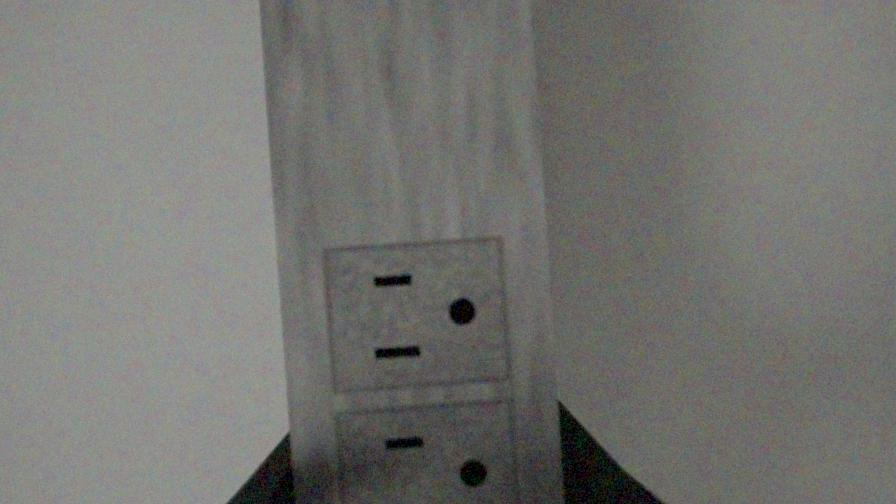

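Call:
{"name": "execute_actions", "arguments": {"actions": [[[0.007,0.02,-0.001,0,-0.018,0.0,-0.4,0,0,0,0,0,0,1],[0.007,0.02,-0.001,0,-0.018,0.0,-0.4,0,0,0,0,0,0,1],[0.007,0.02,-0.001,0,-0.018,0.0,-0.4,0,0,0,0,0,0,1],[-0.001,-0.036,-0.001,0,-0.018,-0.012,-0.4,0,0,0,0,0,0,1],[-0.001,-0.036,-0.001,0,-0.018,-0.012,-0.4,0,0,0,0,0,0,1],[-0.001,-0.036,-0.001,0,-0.018,-0.012,-0.4,0,0,0,0,0,0,1],[0.007,0.02,-0.001,0,-0.018,0.0,-0.4,0,0,0,0,0,0,1],[0.007,0.02,-0.001,0,-0.018,0.0,-0.4,0,0,0,0,0,0,1],[0.007,0.02,-0.001,0,-0.018,0.0,-0.4,0,0,0,0,0,0,1],[-0.001,-0.034,-0.001,0,-0.018,-0.012,-0.4,0,0,0,0,0,0,1],[-0.001,-0.034,-0.001,0,-0.018,-0.012,-0.4,0,0,0,0,0,0,1],[-0.001,-0.034,-0.001,0,-0.018,-0.012,-0.4,0,0,0,0,0,0,1],[0.005,0.01,-0.001,0,-0.018,-0.004,-0.4,0,0,0,0,0,0,1],[0.005,0.01,-0.001,0,-0.018,-0.004,-0.4,0,0,0,0,0,0,1],[0.003,-0.005,-0.001,0,-0.018,-0.006,-0.4,0,0,0,0,0,0,1]]]}}

Scene clock: 1666.67 s.
left_arm: end_effector_position=(+0.3224, +0.0103, +0.2787) grip_measured=+0.025 grip_effort_nm=-1.05 end_effector_quat_wxyz=(+0.707, +0.706, +0.026, +0.037) | right_arm: end_effector_position=(+0.3688, -0.3946, +0.0946) grip_measured=+1.000 grip_effort_nm=0.02 end_effector_quat_wxyz=(+0.567, +0.132, +0.804, -0.116)
Joint positions: left_arm=[-0.254 1.515 0.85 0.67 1.21 1.583 0.048] | right_arm=[-0.029 1.527 0.342 0.837 0.269 0.057 0.094]
Joint torques (N m): left_arm=[0.09 -5.89 9.65 1.25 0.26 -0.49] | right_arm=[-0.1 -5.09 5.46 1.98 0.11 0]
Heat: left arm: 49 °C; right arm: 44 °C.
Hand target: left_arm +0.3197, +0.0085, +0.2963; +0.714, +0.700, +0.014, +0.032 | right_arm +0.3733, -0.3951, +0.1062; +0.581, +0.133, +0.795, -0.116
Off the commanded pose: left_arm 0.018 m, 2 deg | right_arm 0.012 m, 2 deg.

Call:
{"name": "execute_actions", "arguments": {"actions": [[[-0.003,0.018,0.003,0,-0.009,0.0,-0.4,0,0,0,0,0,0,1],[-0.003,0.018,0.003,0,-0.009,0.0,-0.4,0,0,0,0,0,0,1],[-0.003,0.018,0.003,0,-0.009,0.0,-0.4,0,0,0,0,0,0,1],[-0.011,-0.042,0.003,0,-0.009,-0.012,-0.4,0,0,0,0,0,0,1],[-0.011,-0.042,0.003,0,-0.009,-0.012,-0.4,0,0,0,0,0,0,1],[-0.011,-0.042,0.003,0,-0.009,-0.012,-0.4,0,0,0,0,0,0,1],[-0.003,0.018,0.003,0,-0.009,0.0,-0.4,0,0,0,0,0,0,1],[-0.003,0.018,0.003,0,-0.009,0.0,-0.4,0,0,0,0,0,0,1],[-0.003,0.018,0.003,0,-0.009,0.0,-0.4,0,0,0,0,0,0,1],[-0.011,-0.04,0.003,0,-0.009,-0.012,-0.4,0,0,0,0,0,0,1],[-0.011,-0.04,0.003,0,-0.009,-0.012,-0.4,0,0,0,0,0,0,1],[-0.011,-0.04,0.003,0,-0.009,-0.012,-0.4,0,0,0,0,0,0,1],[-0.005,0.005,0.003,0,-0.009,-0.004,-0.4,0,0,0,0,0,0,1],[-0.005,0.005,0.003,0,-0.009,-0.004,-0.4,0,0,0,0,0,0,1],[-0.007,-0.008,0.003,0,-0.009,-0.005,-0.4,0,0,0,0,0,0,1]]]}}

Scene clock: 1675.83 s.
left_arm: end_effector_position=(+0.3221, +0.0097, +0.2727) grip_measured=+0.025 grip_effort_nm=-1.05 end_effector_quat_wxyz=(+0.707, +0.706, +0.028, +0.026) | right_arm: end_effector_position=(+0.3688, -0.3946, +0.0946) grip_measured=+1.000 grip_effort_nm=0.02 end_effector_quat_wxyz=(+0.567, +0.132, +0.804, -0.116)
Joint positions: left_arm=[-0.254 1.533 0.84 0.697 1.221 1.564 0.048] | right_arm=[-0.029 1.527 0.342 0.837 0.269 0.057 0.094]
Joint torques (N m): left_arm=[-0.28 -6.22 9.89 1.2 0.4 -0.45] | right_arm=[-0.05 -5.07 5.31 1.95 0.08 0.01]
Heat: left arm: 48 °C; right arm: 44 °C.
Hand target: left_arm +0.3158, +0.0063, +0.2915; +0.714, +0.700, +0.009, +0.016 | right_arm +0.3733, -0.3951, +0.1062; +0.581, +0.133, +0.795, -0.116
Off the commanded pose: left_arm 0.020 m, 3 deg | right_arm 0.012 m, 2 deg.

Call:
{"name": "execute_actions", "arguments": {"actions": [[[-0.03,0.033,0.006,0,-0.004,0.006,-0.4,0,0,0,0,0,0,1],[-0.03,0.033,0.006,0,-0.004,0.006,-0.4,0,0,0,0,0,0,1],[-0.03,0.033,0.006,0,-0.004,0.006,-0.4,0,0,0,0,0,0,1],[0.012,-0.027,0,0,-0.004,-0.006,-0.4,0,0,0,0,0,0,1],[0.012,-0.027,0,0,-0.004,-0.006,-0.4,0,0,0,0,0,0,1],[0.012,-0.027,0,0,-0.004,-0.006,-0.4,0,0,0,0,0,0,1],[-0.03,0.033,0.006,0,-0.004,0.006,-0.4,0,0,0,0,0,0,1],[-0.03,0.033,0.006,0,-0.004,0.006,-0.4,0,0,0,0,0,0,1],[-0.03,0.033,0.006,0,-0.004,0.006,-0.4,0,0,0,0,0,0,1],[0.01,-0.022,0,0,-0.004,-0.006,-0.4,0,0,0,0,0,0,1],[0.01,-0.022,0,0,-0.004,-0.006,-0.4,0,0,0,0,0,0,1],[0.01,-0.022,0,0,-0.004,-0.006,-0.4,0,0,0,0,0,0,1],[-0.02,0.015,0.003,0,-0.004,0.003,-0.4,0,0,0,0,0,0,1],[-0.02,0.015,0.003,0,-0.004,0.003,-0.4,0,0,0,0,0,0,1],[-0.006,0.004,0.003,0,-0.004,0,-0.4,0,0,0,0,0,0,1]]]}}

Scene clock: 1684.43 s.
left_arm: end_effector_position=(+0.3187, +0.0066, +0.2741) grip_measured=+0.025 grip_effort_nm=-1.05 end_effector_quat_wxyz=(+0.707, +0.706, +0.020, +0.016) | right_arm: end_effector_position=(+0.3688, -0.3946, +0.0946) grip_measured=+1.000 grip_effort_nm=0.02 end_effector_quat_wxyz=(+0.567, +0.132, +0.804, -0.116)
Joint positions: left_arm=[-0.262 1.538 0.851 0.691 1.239 1.561 0.048] | right_arm=[-0.029 1.527 0.342 0.837 0.269 0.057 0.094]
Joint torques (N m): left_arm=[-0.25 -7.41 9.21 1.22 0.24 -0.44] | right_arm=[0.03 -5.11 5.52 1.96 0.11 0.02]
Heat: left arm: 48 °C; right arm: 44 °C.
Hand target: left_arm +0.3122, +0.0045, +0.2938; +0.714, +0.700, +0.005, +0.012 | right_arm +0.3733, -0.3951, +0.1062; +0.581, +0.133, +0.795, -0.116
Off the commanded pose: left_arm 0.021 m, 2 deg | right_arm 0.012 m, 2 deg.

Call:
{"name": "execute_actions", "arguments": {"actions": [[[0.003,0.02,0.005,0,0,0.003,-0.4,0,0,0,0,0,0,1],[0.004,0.02,0.007,0,0,0.003,-0.4,0,0,0,0,0,0,1],[0.006,0.02,0.01,0,0,0.003,-0.4,0,0,0,0,0,0,1],[0.008,-0.012,0.012,0,0,-0.003,-0.4,0,0,0,0,0,0,1],[0.009,-0.012,0.014,0,0,-0.003,-0.4,0,0,0,0,0,0,1],[0.0105,-0.012,0.0171,0,0,-0.003,-0.4,0,0,0,0,0,0,1],[0.0105,0.02,0.0171,0,0,0.003,-0.4,0,0,0,0,0,0,1],[0.0105,0.02,0.0171,0,0,0.003,-0.4,0,0,0,0,0,0,1],[0.0105,0.02,0.0171,0,0,0.003,-0.4,0,0,0,0,0,0,1],[0.0105,-0.012,0.0171,0,0,-0.003,-0.4,0,0,0,0,0,0,1],[0.0105,-0.012,0.0171,0,0,-0.003,-0.4,0,0,0,0,0,0,1],[0.0105,-0.01,0.0171,0,0,-0.003,-0.4,0,0,0,0,0,0,1],[0.0105,0.01,0.0171,0,0,0,-0.4,0,0,0,0,0,0,1],[0.0105,0.01,0.0171,0,0,0,-0.4,0,0,0,0,0,0,1],[0.0105,0.005,0.0171,0,0,0,-0.4,0,0,0,0,0,0,1]]]}}

Scene clock: 1696.57 s.
left_arm: end_effector_position=(+0.3202, +0.0031, +0.2790) grip_measured=+0.025 grip_effort_nm=-1.05 end_effector_quat_wxyz=(+0.708, +0.705, +0.016, +0.015) | right_arm: end_effector_position=(+0.3688, -0.3946, +0.0946) grip_measured=+1.000 grip_effort_nm=0.02 end_effector_quat_wxyz=(+0.567, +0.132, +0.804, -0.116)
Joint positions: left_arm=[-0.27 1.546 0.876 0.683 1.24 1.557 0.048] | right_arm=[-0.029 1.527 0.342 0.837 0.269 0.057 0.094]
Joint torques (N m): left_arm=[-1.46 -5.86 10.51 1.13 -0.07 -0.38] | right_arm=[-0.13 -5.15 5.39 1.97 0.11 0.02]
Heat: left arm: 49 °C; right arm: 44 °C.
Hand target: left_arm +0.3188, -0.0056, +0.2971; +0.714, +0.700, +0.005, +0.012 | right_arm +0.3733, -0.3951, +0.1062; +0.581, +0.133, +0.795, -0.116
Off the commanded pose: left_arm 0.020 m, 2 deg | right_arm 0.012 m, 2 deg.

Call:
{"name": "execute_actions", "arguments": {"actions": [[[0.012,0.022,0,0,0,0.003,-0.4,0,0,0,0,0,0,1],[0.012,0.022,0,0,0,0.003,-0.4,0,0,0,0,0,0,1],[0.012,0.02,0,0,0,0.003,-0.4,0,0,0,0,0,0,1],[0.0,-0.034,0.002,0,0,-0.004,-0.4,0,0,0,0,0,0,1],[0.0,-0.034,0.002,0,0,-0.004,-0.4,0,0,0,0,0,0,1],[0.0,-0.034,0.002,0,0,-0.004,-0.4,0,0,0,0,0,0,1],[0.012,0.018,0,0,0,0.003,-0.4,0,0,0,0,0,0,1],[0.012,0.018,0,0,0,0.003,-0.4,0,0,0,0,0,0,1],[0.012,0.016,0,0,0,0.003,-0.4,0,0,0,0,0,0,1],[0.0,-0.036,0.002,0,0,-0.004,-0.4,0,0,0,0,0,0,1],[0.0,-0.036,0.002,0,0,-0.004,-0.4,0,0,0,0,0,0,1],[0.0,-0.036,0.002,0,0,-0.004,-0.4,0,0,0,0,0,0,1],[0.006,0.0,0,0,0,0,-0.4,0,0,0,0,0,0,1],[0.006,0.0,0,0,0,0,-0.4,0,0,0,0,0,0,1],[0.004,-0.008,0,0,0,0,-0.4,0,0,0,0,0,0,1]]]}}

Call:
{"name": "execute_actions", "arguments": {"actions": [[[0.012,0.022,0,0,0,0.003,-0.4,0,0,0,0,0,0,1],[0.012,0.022,0,0,0,0.003,-0.4,0,0,0,0,0,0,1],[0.012,0.02,0,0,0,0.003,-0.4,0,0,0,0,0,0,1],[0.0,-0.034,0.002,0,0,-0.004,-0.4,0,0,0,0,0,0,1],[0.0,-0.034,0.002,0,0,-0.004,-0.4,0,0,0,0,0,0,1],[0.0,-0.034,0.002,0,0,-0.004,-0.4,0,0,0,0,0,0,1],[0.012,0.018,0,0,0,0.003,-0.4,0,0,0,0,0,0,1],[0.012,0.018,0,0,0,0.003,-0.4,0,0,0,0,0,0,1],[0.012,0.016,0,0,0,0.003,-0.4,0,0,0,0,0,0,1],[0.0,-0.036,0.002,0,0,-0.004,-0.4,0,0,0,0,0,0,1],[0.0,-0.036,0.002,0,0,-0.004,-0.4,0,0,0,0,0,0,1],[0.0,-0.036,0.002,0,0,-0.004,-0.4,0,0,0,0,0,0,1],[0.006,0.0,0,0,0,0,-0.4,0,0,0,0,0,0,1],[0.006,0.0,0,0,0,0,-0.4,0,0,0,0,0,0,1],[0.004,-0.008,0,0,0,0,-0.4,0,0,0,0,0,0,1]]]}}

Scene clock: 1710.97 s.
left_arm: end_effector_position=(+0.3200, +0.0027, +0.2792) grip_measured=+0.025 grip_effort_nm=-1.05 end_effector_quat_wxyz=(+0.710, +0.704, +0.006, +0.013) | right_arm: end_effector_position=(+0.3688, -0.3946, +0.0946) grip_measured=+1.000 grip_effort_nm=0.02 end_effector_quat_wxyz=(+0.567, +0.132, +0.804, -0.116)
Joint positions: left_arm=[-0.268 1.559 0.882 0.705 1.258 1.554 0.048] | right_arm=[-0.029 1.527 0.342 0.837 0.269 0.057 0.094]
Joint torques (N m): left_arm=[-1.39 -5.68 9.72 1.1 -0.26 -0.38] | right_arm=[-0.2 -5.15 5.41 1.92 0.11 0.02]
Heat: left arm: 50 °C; right arm: 44 °C.
Hand target: left_arm +0.3212, -0.0056, +0.2924; +0.714, +0.700, +0.005, +0.012 | right_arm +0.3733, -0.3951, +0.1062; +0.581, +0.133, +0.795, -0.116
Off the commanded pose: left_arm 0.016 m, 1 deg | right_arm 0.012 m, 2 deg.

Scene clock: 1711.77 s.
left_arm: end_effector_position=(+0.3199, +0.0026, +0.2776) grip_measured=+0.025 grip_effort_nm=-1.05 end_effector_quat_wxyz=(+0.712, +0.702, -0.003, +0.015) | right_arm: end_effector_position=(+0.3688, -0.3946, +0.0946) grip_measured=+1.000 grip_effort_nm=0.02 end_effector_quat_wxyz=(+0.567, +0.132, +0.804, -0.116)
Joint positions: left_arm=[-0.267 1.573 0.879 0.74 1.27 1.553 0.048] | right_arm=[-0.029 1.527 0.342 0.837 0.269 0.057 0.094]
Joint torques (N m): left_arm=[-1.39 -5.45 9.51 0.96 -0.39 -0.4] | right_arm=[0.01 -5.16 5.44 1.99 0.06 0]
Heat: left arm: 50 °C; right arm: 44 °C.
Hand target: left_arm +0.3236, -0.0057, +0.2876; +0.714, +0.700, +0.005, +0.012 | right_arm +0.3733, -0.3951, +0.1062; +0.581, +0.133, +0.795, -0.116
Off the commanded pose: left_arm 0.014 m, 1 deg | right_arm 0.012 m, 2 deg.

Call:
{"name": "execute_actions", "arguments": {"actions": [[[0.006,0.018,0,0,0,0.002,-0.4,0,0,0,0,0,0,1],[0.006,0.018,0,0,0,0.002,-0.4,0,0,0,0,0,0,1],[0.006,0.016,0,0,0,0.002,-0.4,0,0,0,0,0,0,1],[-0.006,-0.038,0.001,0,0,-0.006,-0.4,0,0,0,0,0,0,1],[-0.006,-0.038,0.001,0,0,-0.006,-0.4,0,0,0,0,0,0,1],[-0.006,-0.038,0.001,0,0,-0.006,-0.4,0,0,0,0,0,0,1],[0.006,0.014,0,0,0,0.002,-0.4,0,0,0,0,0,0,1],[0.006,0.014,0,0,0,0.002,-0.4,0,0,0,0,0,0,1],[0.006,0.012,0,0,0,0.002,-0.4,0,0,0,0,0,0,1],[-0.006,-0.04,0.001,0,0,-0.006,-0.4,0,0,0,0,0,0,1],[-0.006,-0.04,0.001,0,0,-0.006,-0.4,0,0,0,0,0,0,1],[-0.006,-0.04,0.001,0,0,-0.006,-0.4,0,0,0,0,0,0,1],[0,-0.005,0,0,0,-0.002,-0.4,0,0,0,0,0,0,1],[0,-0.005,0,0,0,-0.002,-0.4,0,0,0,0,0,0,1],[0,-0.012,0,0,0,-0.002,-0.4,0,0,0,0,0,0,1]]]}}

Call:
{"name": "execute_actions", "arguments": {"actions": [[[0.006,0.018,0,0,0,0.002,-0.4,0,0,0,0,0,0,1],[0.006,0.018,0,0,0,0.002,-0.4,0,0,0,0,0,0,1],[0.006,0.016,0,0,0,0.002,-0.4,0,0,0,0,0,0,1],[-0.006,-0.038,0.001,0,0,-0.006,-0.4,0,0,0,0,0,0,1],[-0.006,-0.038,0.001,0,0,-0.006,-0.4,0,0,0,0,0,0,1],[-0.006,-0.038,0.001,0,0,-0.006,-0.4,0,0,0,0,0,0,1],[0.006,0.014,0,0,0,0.002,-0.4,0,0,0,0,0,0,1],[0.006,0.014,0,0,0,0.002,-0.4,0,0,0,0,0,0,1],[0.006,0.012,0,0,0,0.002,-0.4,0,0,0,0,0,0,1],[-0.006,-0.04,0.001,0,0,-0.006,-0.4,0,0,0,0,0,0,1],[-0.006,-0.04,0.001,0,0,-0.006,-0.4,0,0,0,0,0,0,1],[-0.006,-0.04,0.001,0,0,-0.006,-0.4,0,0,0,0,0,0,1],[0,-0.005,0,0,0,-0.002,-0.4,0,0,0,0,0,0,1],[0,-0.005,0,0,0,-0.002,-0.4,0,0,0,0,0,0,1],[0,-0.012,0,0,0,-0.002,-0.4,0,0,0,0,0,0,1]]]}}

Scene clock: 1726.73 s.
left_arm: end_effector_position=(+0.3205, +0.0022, +0.2717) grip_measured=+0.025 grip_effort_nm=-1.05 end_effector_quat_wxyz=(+0.712, +0.702, +0.000, +0.015) | right_arm: end_effector_position=(+0.3688, -0.3946, +0.0946) grip_measured=+1.000 grip_effort_nm=0.02 end_effector_quat_wxyz=(+0.567, +0.132, +0.804, -0.116)
Joint positions: left_arm=[-0.268 1.586 0.862 0.775 1.264 1.543 0.048] | right_arm=[-0.029 1.527 0.342 0.837 0.269 0.057 0.094]
Joint torques (N m): left_arm=[-1.26 -5.41 9.35 0.98 -0.32 -0.34] | right_arm=[-0.06 -5.18 5.44 1.98 0.08 -0.01]
Heat: left arm: 49 °C; right arm: 44 °C.
Hand target: left_arm +0.3237, -0.0058, +0.2803; +0.714, +0.700, +0.007, +0.010 | right_arm +0.3733, -0.3951, +0.1062; +0.581, +0.133, +0.795, -0.116
Off the commanded pose: left_arm 0.012 m, 1 deg | right_arm 0.012 m, 2 deg.

Scene clock: 1727.53 s.
left_arm: end_effector_position=(+0.3190, +0.0009, +0.2680) grip_measured=+0.025 grip_effort_nm=-1.05 end_effector_quat_wxyz=(+0.714, +0.699, -0.006, +0.017) | right_arm: end_effector_position=(+0.3688, -0.3946, +0.0946) grip_measured=+1.000 grip_effort_nm=0.02 end_effector_quat_wxyz=(+0.567, +0.132, +0.804, -0.116)
Joint positions: left_arm=[-0.273 1.598 0.847 0.822 1.264 1.536 0.048] | right_arm=[-0.029 1.527 0.342 0.837 0.269 0.057 0.094]
Joint torques (N m): left_arm=[-0.94 -5.29 8.99 0.83 -0.32 -0.36] | right_arm=[-0.09 -5.18 5.37 1.97 0.1 0.02]
Heat: left arm: 49 °C; right arm: 44 °C.
Hand target: left_arm +0.3238, -0.0059, +0.2732; +0.714, +0.700, +0.009, +0.008 | right_arm +0.3733, -0.3951, +0.1062; +0.581, +0.133, +0.795, -0.116
Off the commanded pose: left_arm 0.010 m, 2 deg | right_arm 0.012 m, 2 deg.

Call:
{"name": "move", "arguments": {"target": [[0,0,0,0,0,0,-0.4,-0.218,0.276,-0.393,-0.2932,-0.4297,-0.4596,-1],[0,0,0,0,0,0,-0.4,-0.199,0.3257,-0.457,-0.2932,-0.4297,-0.4596,-1]], "speed": 0.2, "cameras": ["all"]}}

Scene clock: 1778.20 s.
left_arm: end_effector_position=(+0.3190, +0.0009, +0.2680) grip_measured=+0.025 grip_effort_nm=-1.05 end_effector_quat_wxyz=(+0.714, +0.699, -0.006, +0.017) | right_arm: end_effector_position=(+0.2320, -0.1285, +0.3001) grip_measured=-0.991 grip_effort_nm=-0.46 end_effector_quat_wxyz=(+0.691, -0.682, +0.161, -0.174)
Joint positions: left_arm=[-0.273 1.598 0.847 0.822 1.264 1.536 0.048] | right_arm=[0.221 0.829 0.517 0.34 -0.921 -1.563 0]
Joint torques (N m): left_arm=[-0.92 -5.3 9.01 0.82 -0.33 -0.38] | right_arm=[0.7 -1.07 6.04 1.3 0.16 -0.06]
Heat: left arm: 50 °C; right arm: 43 °C.
Hand target: left_arm +0.3238, -0.0059, +0.2732; +0.714, +0.700, +0.009, +0.008 | right_arm +0.2309, -0.1282, +0.2964; +0.687, -0.686, +0.170, -0.170
Off the commanded pose: left_arm 0.010 m, 2 deg | right_arm 0.004 m, 1 deg.
move: done

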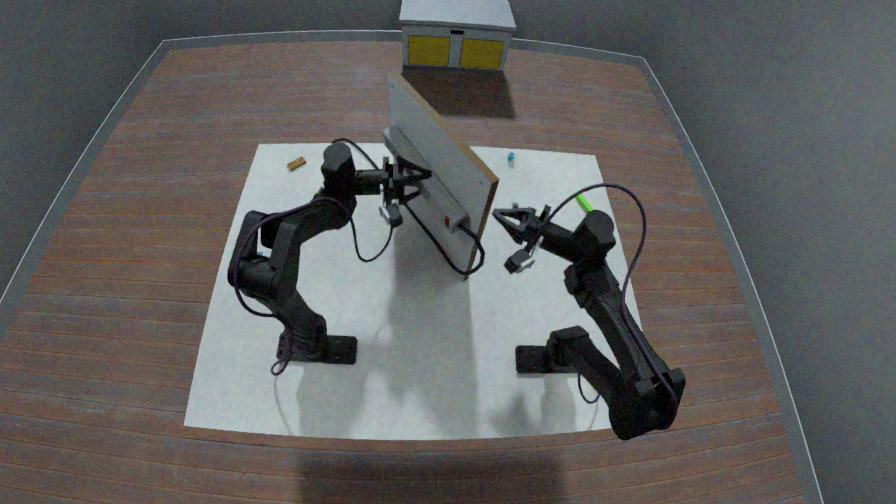

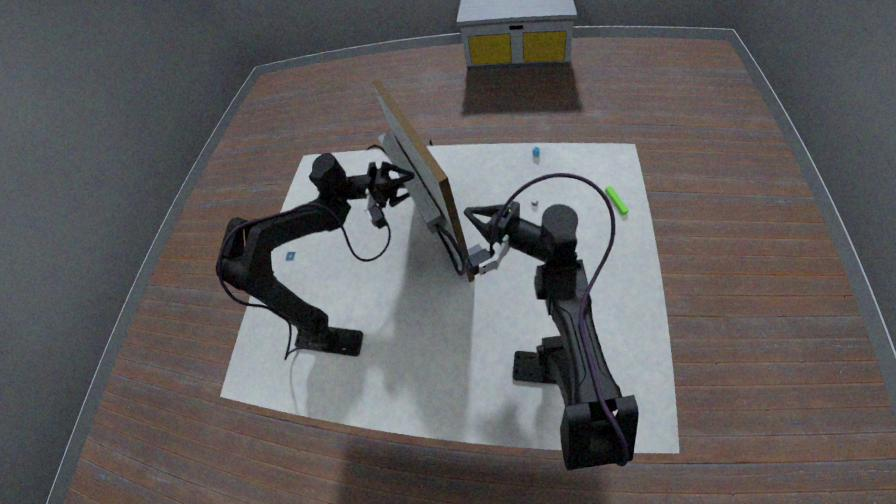

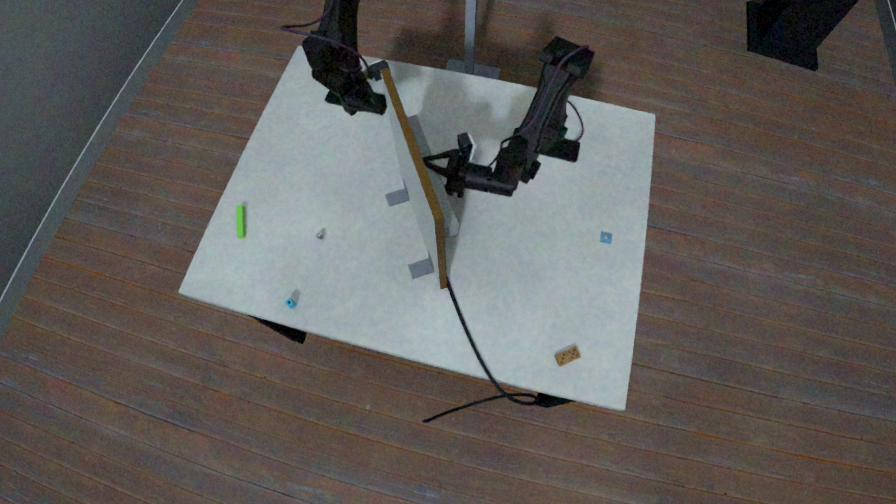

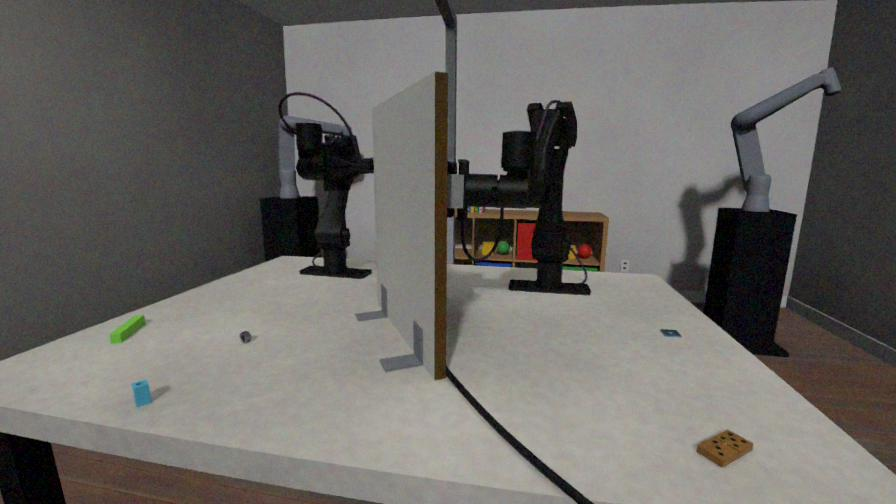

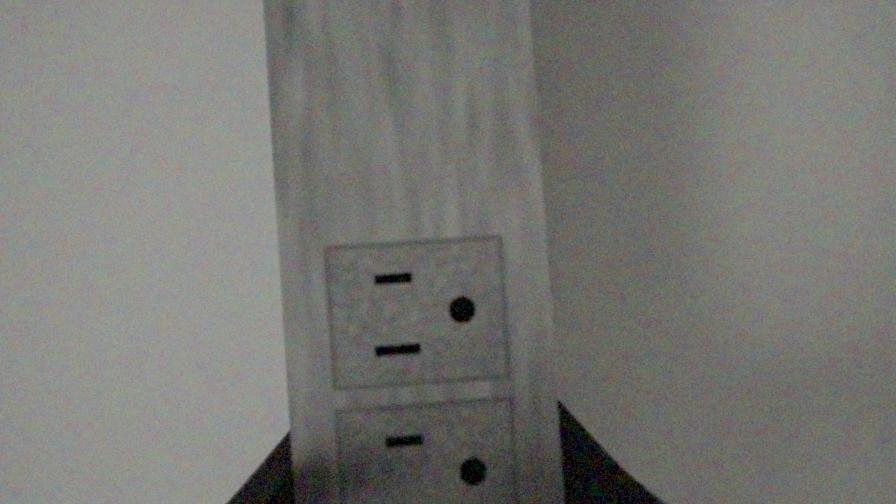

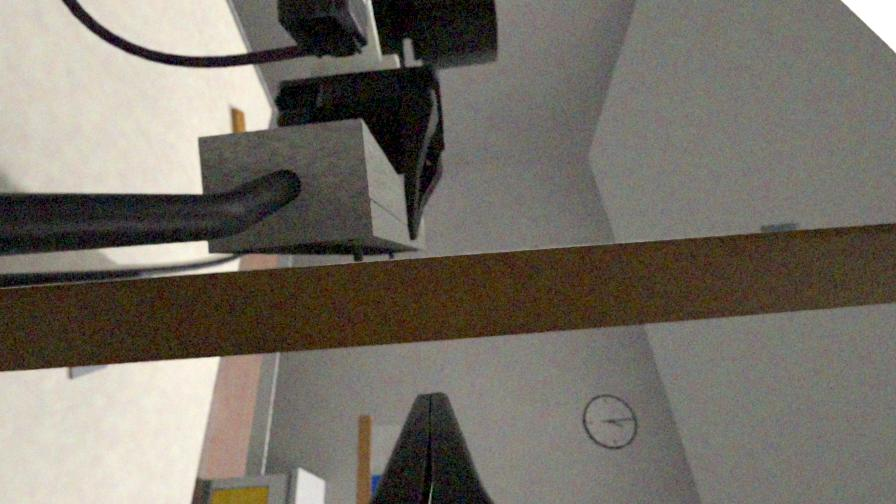

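Call:
{"name": "zoom_image", "arguments": {"camera": "cam_right_wrist", "region": [180, 100, 460, 300]}}

Call:
{"name": "zoom_image", "arguments": {"camera": "cam_right_wrist", "region": [310, 210, 440, 290]}}

Scaled by 1.800.

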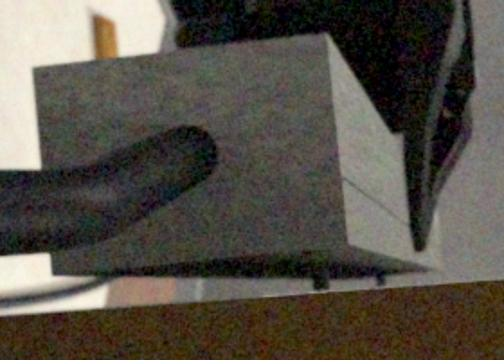

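Scaled by 3.877.

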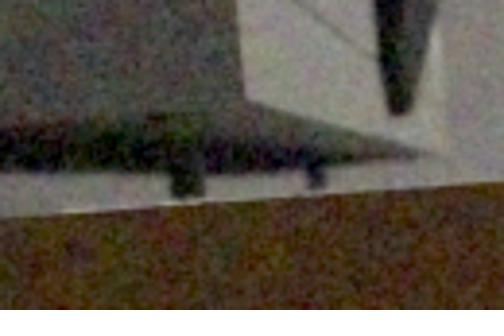

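Call:
{"name": "move", "arguments": {"target": [[-0.005,0,-0.022,0,0,0,-0.4,0,0,0,0,0,0,-1],[-0.005,0.053,-0.022,0,0,0.006,-0.4,0,0,0,0,0,0,-1]], "speed": 0.05, "blend": [0.003,0]}}

Call:
{"name": "execute_actions", "arguments": {"actions": [[[0.015,0.033,0,0,0,0.006,-0.4,0,0,0,0,0,0,-1],[0.015,0.033,0,0,0,0.006,-0.4,0,0,0,0,0,0,-1],[0.015,0.033,0,0,0,0.006,-0.4,0,0,0,0,0,0,-1],[-0.015,-0.03,0,0,0,-0.006,-0.4,0,0,0,0,0,0,-1],[-0.015,-0.03,0,0,0,-0.006,-0.4,0,0,0,0,0,0,-1],[-0.015,-0.03,0,0,0,-0.006,-0.4,0,0,0,0,0,0,-1],[0.015,0.03,0,0,0,0.006,-0.4,0,0,0,0,0,0,-1],[0.015,0.03,0,0,0,0.006,-0.4,0,0,0,0,0,0,-1],[0.015,0.03,0,0,0,0.006,-0.4,0,0,0,0,0,0,-1],[-0.012,-0.022,0,0,0,-0.006,-0.4,0,0,0,0,0,0,-1],[-0.012,-0.022,0,0,0,-0.006,-0.4,0,0,0,0,0,0,-1],[-0.012,-0.022,0,0,0,-0.006,-0.4,0,0,0,0,0,0,-1],[0.006,0.012,0,0,0,0.003,-0.4,0,0,0,0,0,0,-1],[0.006,0.012,0,0,0,0.003,-0.4,0,0,0,0,0,0,-1],[0,0,0,0,0,0,-0.4,0,0,0,0,0,0,-1]]], "cameras": ["cam_left_wrist","cam_right_wrist"]}}

Call:
{"name": "zoom_image", "arguments": {"camera": "cam_right_wrist", "region": [180, 100, 460, 300]}}

Scene clock: 1859.27 s.
left_arm: end_effector_position=(+0.3244, +0.0079, +0.2763) grip_measured=+0.025 grip_effort_nm=-1.05 end_effector_quat_wxyz=(+0.710, +0.704, +0.017, +0.007) | right_arm: end_effector_position=(+0.2321, -0.1285, +0.3001) grip_measured=-0.991 grip_effort_nm=-0.46 end_effector_quat_wxyz=(+0.691, -0.682, +0.161, -0.174)
Joint positions: left_arm=[-0.25 1.57 0.88 0.717 1.269 1.53 0.048] | right_arm=[0.221 0.829 0.517 0.34 -0.92 -1.563 0]
Joint torques (N m): left_arm=[0.17 -8.96 10.51 0.77 0.09 -0.3] | right_arm=[0.77 -1.18 5.96 1.28 0.19 -0.1]
Heat: left arm: 50 °C; right arm: 38 °C.
Hand target: left_arm +0.3205, +0.0078, +0.3047; +0.714, +0.700, +0.003, +0.014 | right_arm +0.2309, -0.1282, +0.2964; +0.687, -0.686, +0.170, -0.170
Off the commanded pose: left_arm 0.029 m, 2 deg | right_arm 0.004 m, 1 deg.
move: off_target (left_arm)

Scene clock: 1860.07 s.
left_arm: end_effector_position=(+0.3245, +0.0104, +0.2852) grip_measured=+0.025 grip_effort_nm=-1.05 end_effector_quat_wxyz=(+0.709, +0.704, +0.021, +0.010) | right_arm: end_effector_position=(+0.2321, -0.1285, +0.3001) grip_measured=-0.991 grip_effort_nm=-0.46 end_effector_quat_wxyz=(+0.691, -0.682, +0.161, -0.174)
Joint positions: left_arm=[-0.244 1.546 0.897 0.671 1.266 1.533 0.048] | right_arm=[0.221 0.829 0.517 0.34 -0.92 -1.563 0]
Joint torques (N m): left_arm=[-0.21 -7.17 9.91 1.05 0.12 -0.15] | right_arm=[0.73 -1.06 5.94 1.27 0.17 -0.06]
Heat: left arm: 50 °C; right arm: 38 °C.
Hand target: left_arm +0.3205, +0.0078, +0.3047; +0.714, +0.700, +0.003, +0.014 | right_arm +0.2309, -0.1282, +0.2964; +0.687, -0.686, +0.170, -0.170
Off the commanded pose: left_arm 0.020 m, 2 deg | right_arm 0.004 m, 1 deg.
Images, in order (width x height): cam_left_wrist 896x504, cam_right_wrist 896x504.

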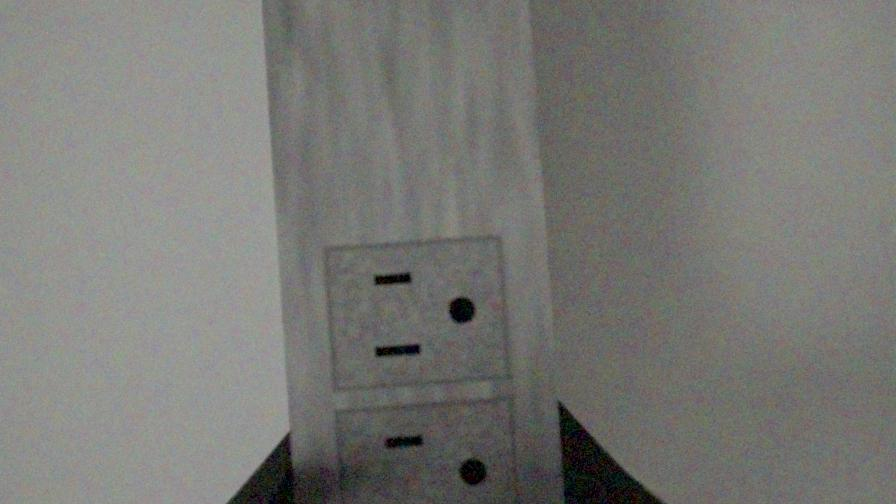

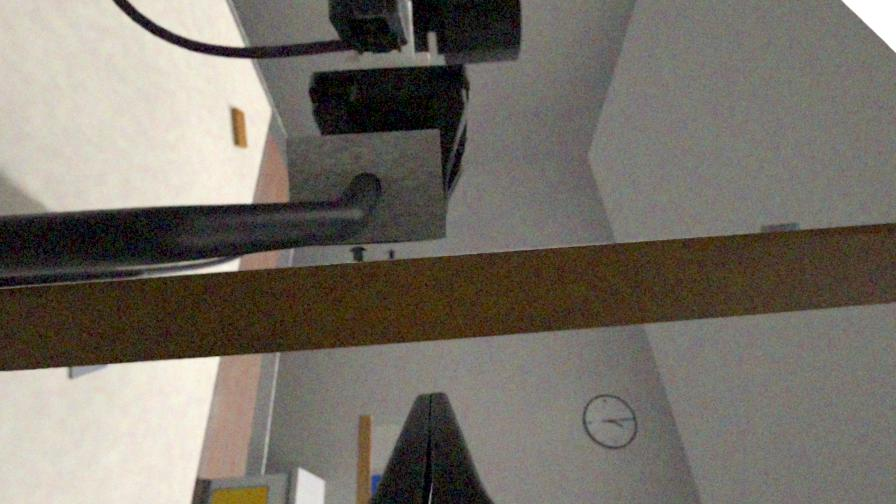

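Scaled by 1.800.

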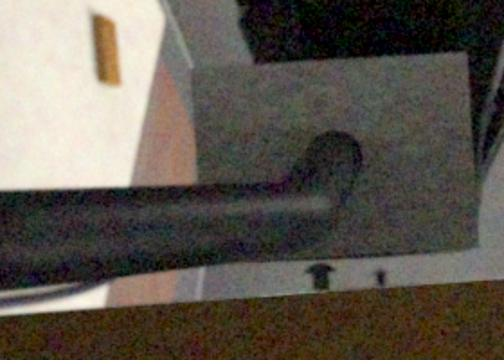

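Call:
{"name": "zoom_image", "arguments": {"camera": "cam_right_wrist", "region": [330, 225, 410, 275]}}

Scaled by 6.300.

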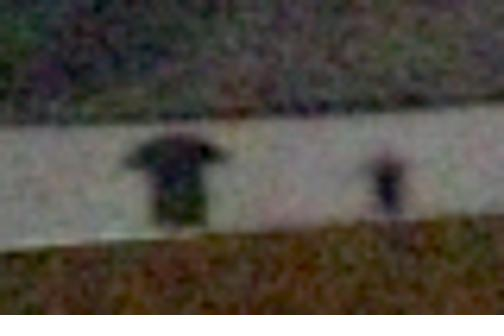

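Call:
{"name": "execute_actions", "arguments": {"actions": []}}

Scene clock: 1959.83 s.
left_arm: end_effector_position=(+0.3245, +0.0104, +0.2852) grip_measured=+0.025 grip_effort_nm=-1.05 end_effector_quat_wxyz=(+0.709, +0.704, +0.021, +0.010) | right_arm: end_effector_position=(+0.2321, -0.1285, +0.3001) grip_measured=-0.991 grip_effort_nm=-0.46 end_effector_quat_wxyz=(+0.691, -0.682, +0.161, -0.174)
Joint positions: left_arm=[-0.244 1.546 0.897 0.671 1.266 1.533 0.048] | right_arm=[0.221 0.829 0.517 0.34 -0.92 -1.563 0]
Joint velocities: within noise
Joint torques (N m): left_arm=[-0.21 -7.12 9.76 1.08 0.14 -0.15] | right_arm=[0.73 -1.1 5.98 1.32 0.17 -0.05]
Heat: left arm: 51 °C; right arm: 36 °C.
Hand target: left_arm +0.3205, +0.0078, +0.3047; +0.714, +0.700, +0.003, +0.014 | right_arm +0.2309, -0.1282, +0.2964; +0.687, -0.686, +0.170, -0.170
Tool commands: left_gripper/opening=-0.4 right_gripper/opening=-1.0
Off the commanded pose: left_arm 0.020 m, 2 deg | right_arm 0.004 m, 1 deg.

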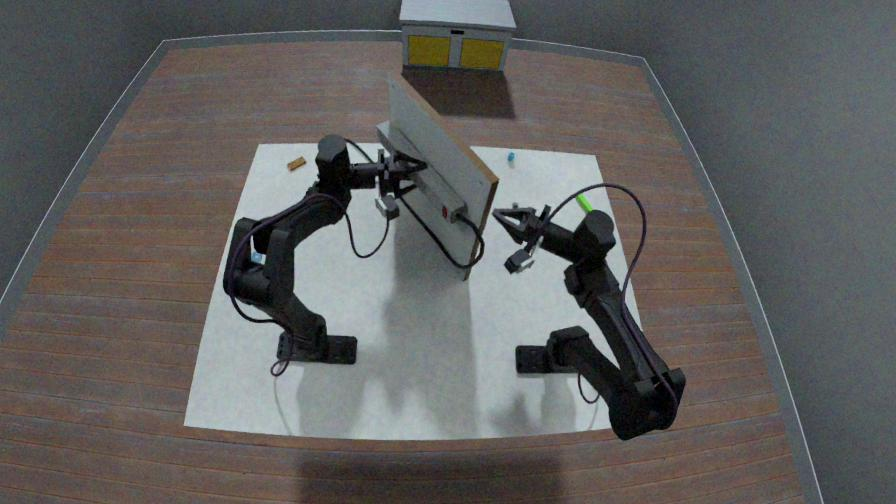

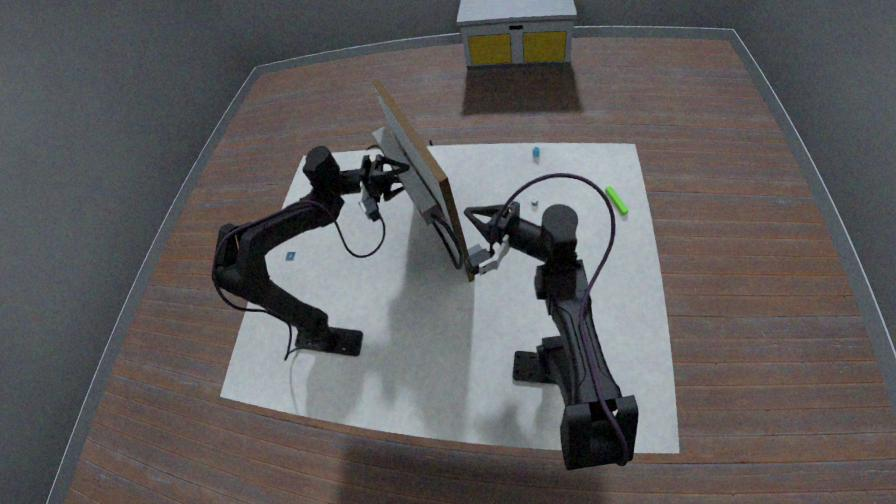

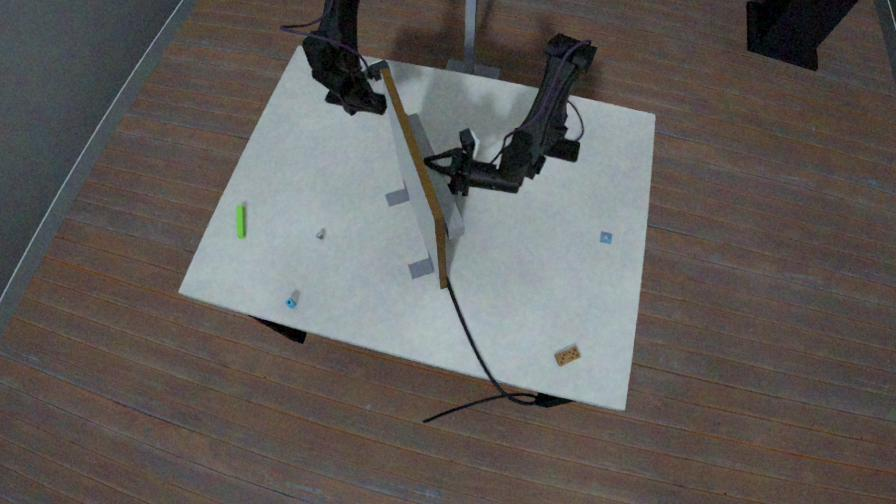

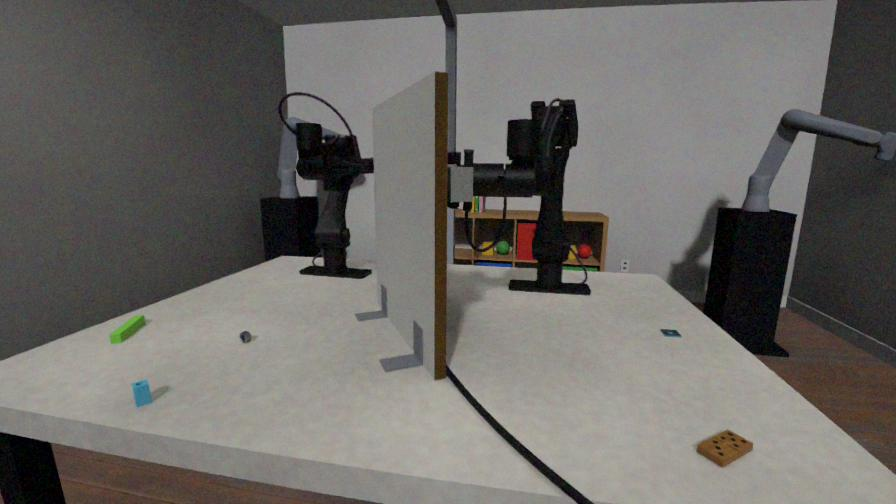

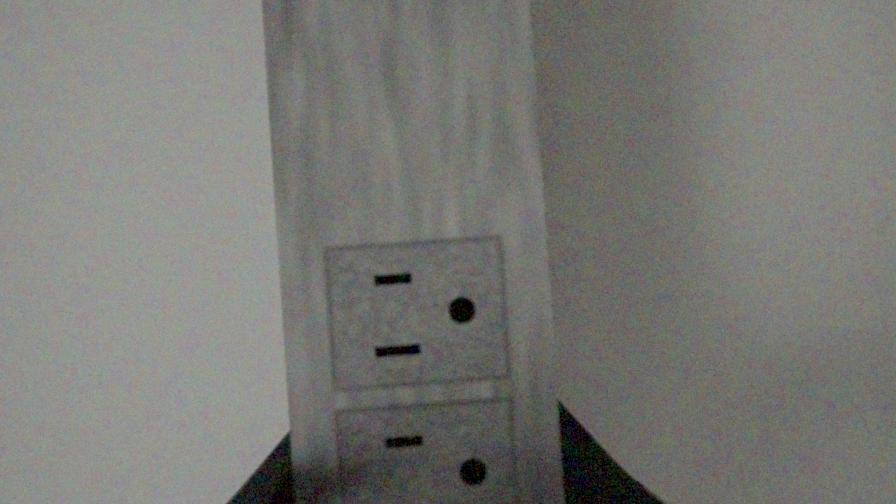

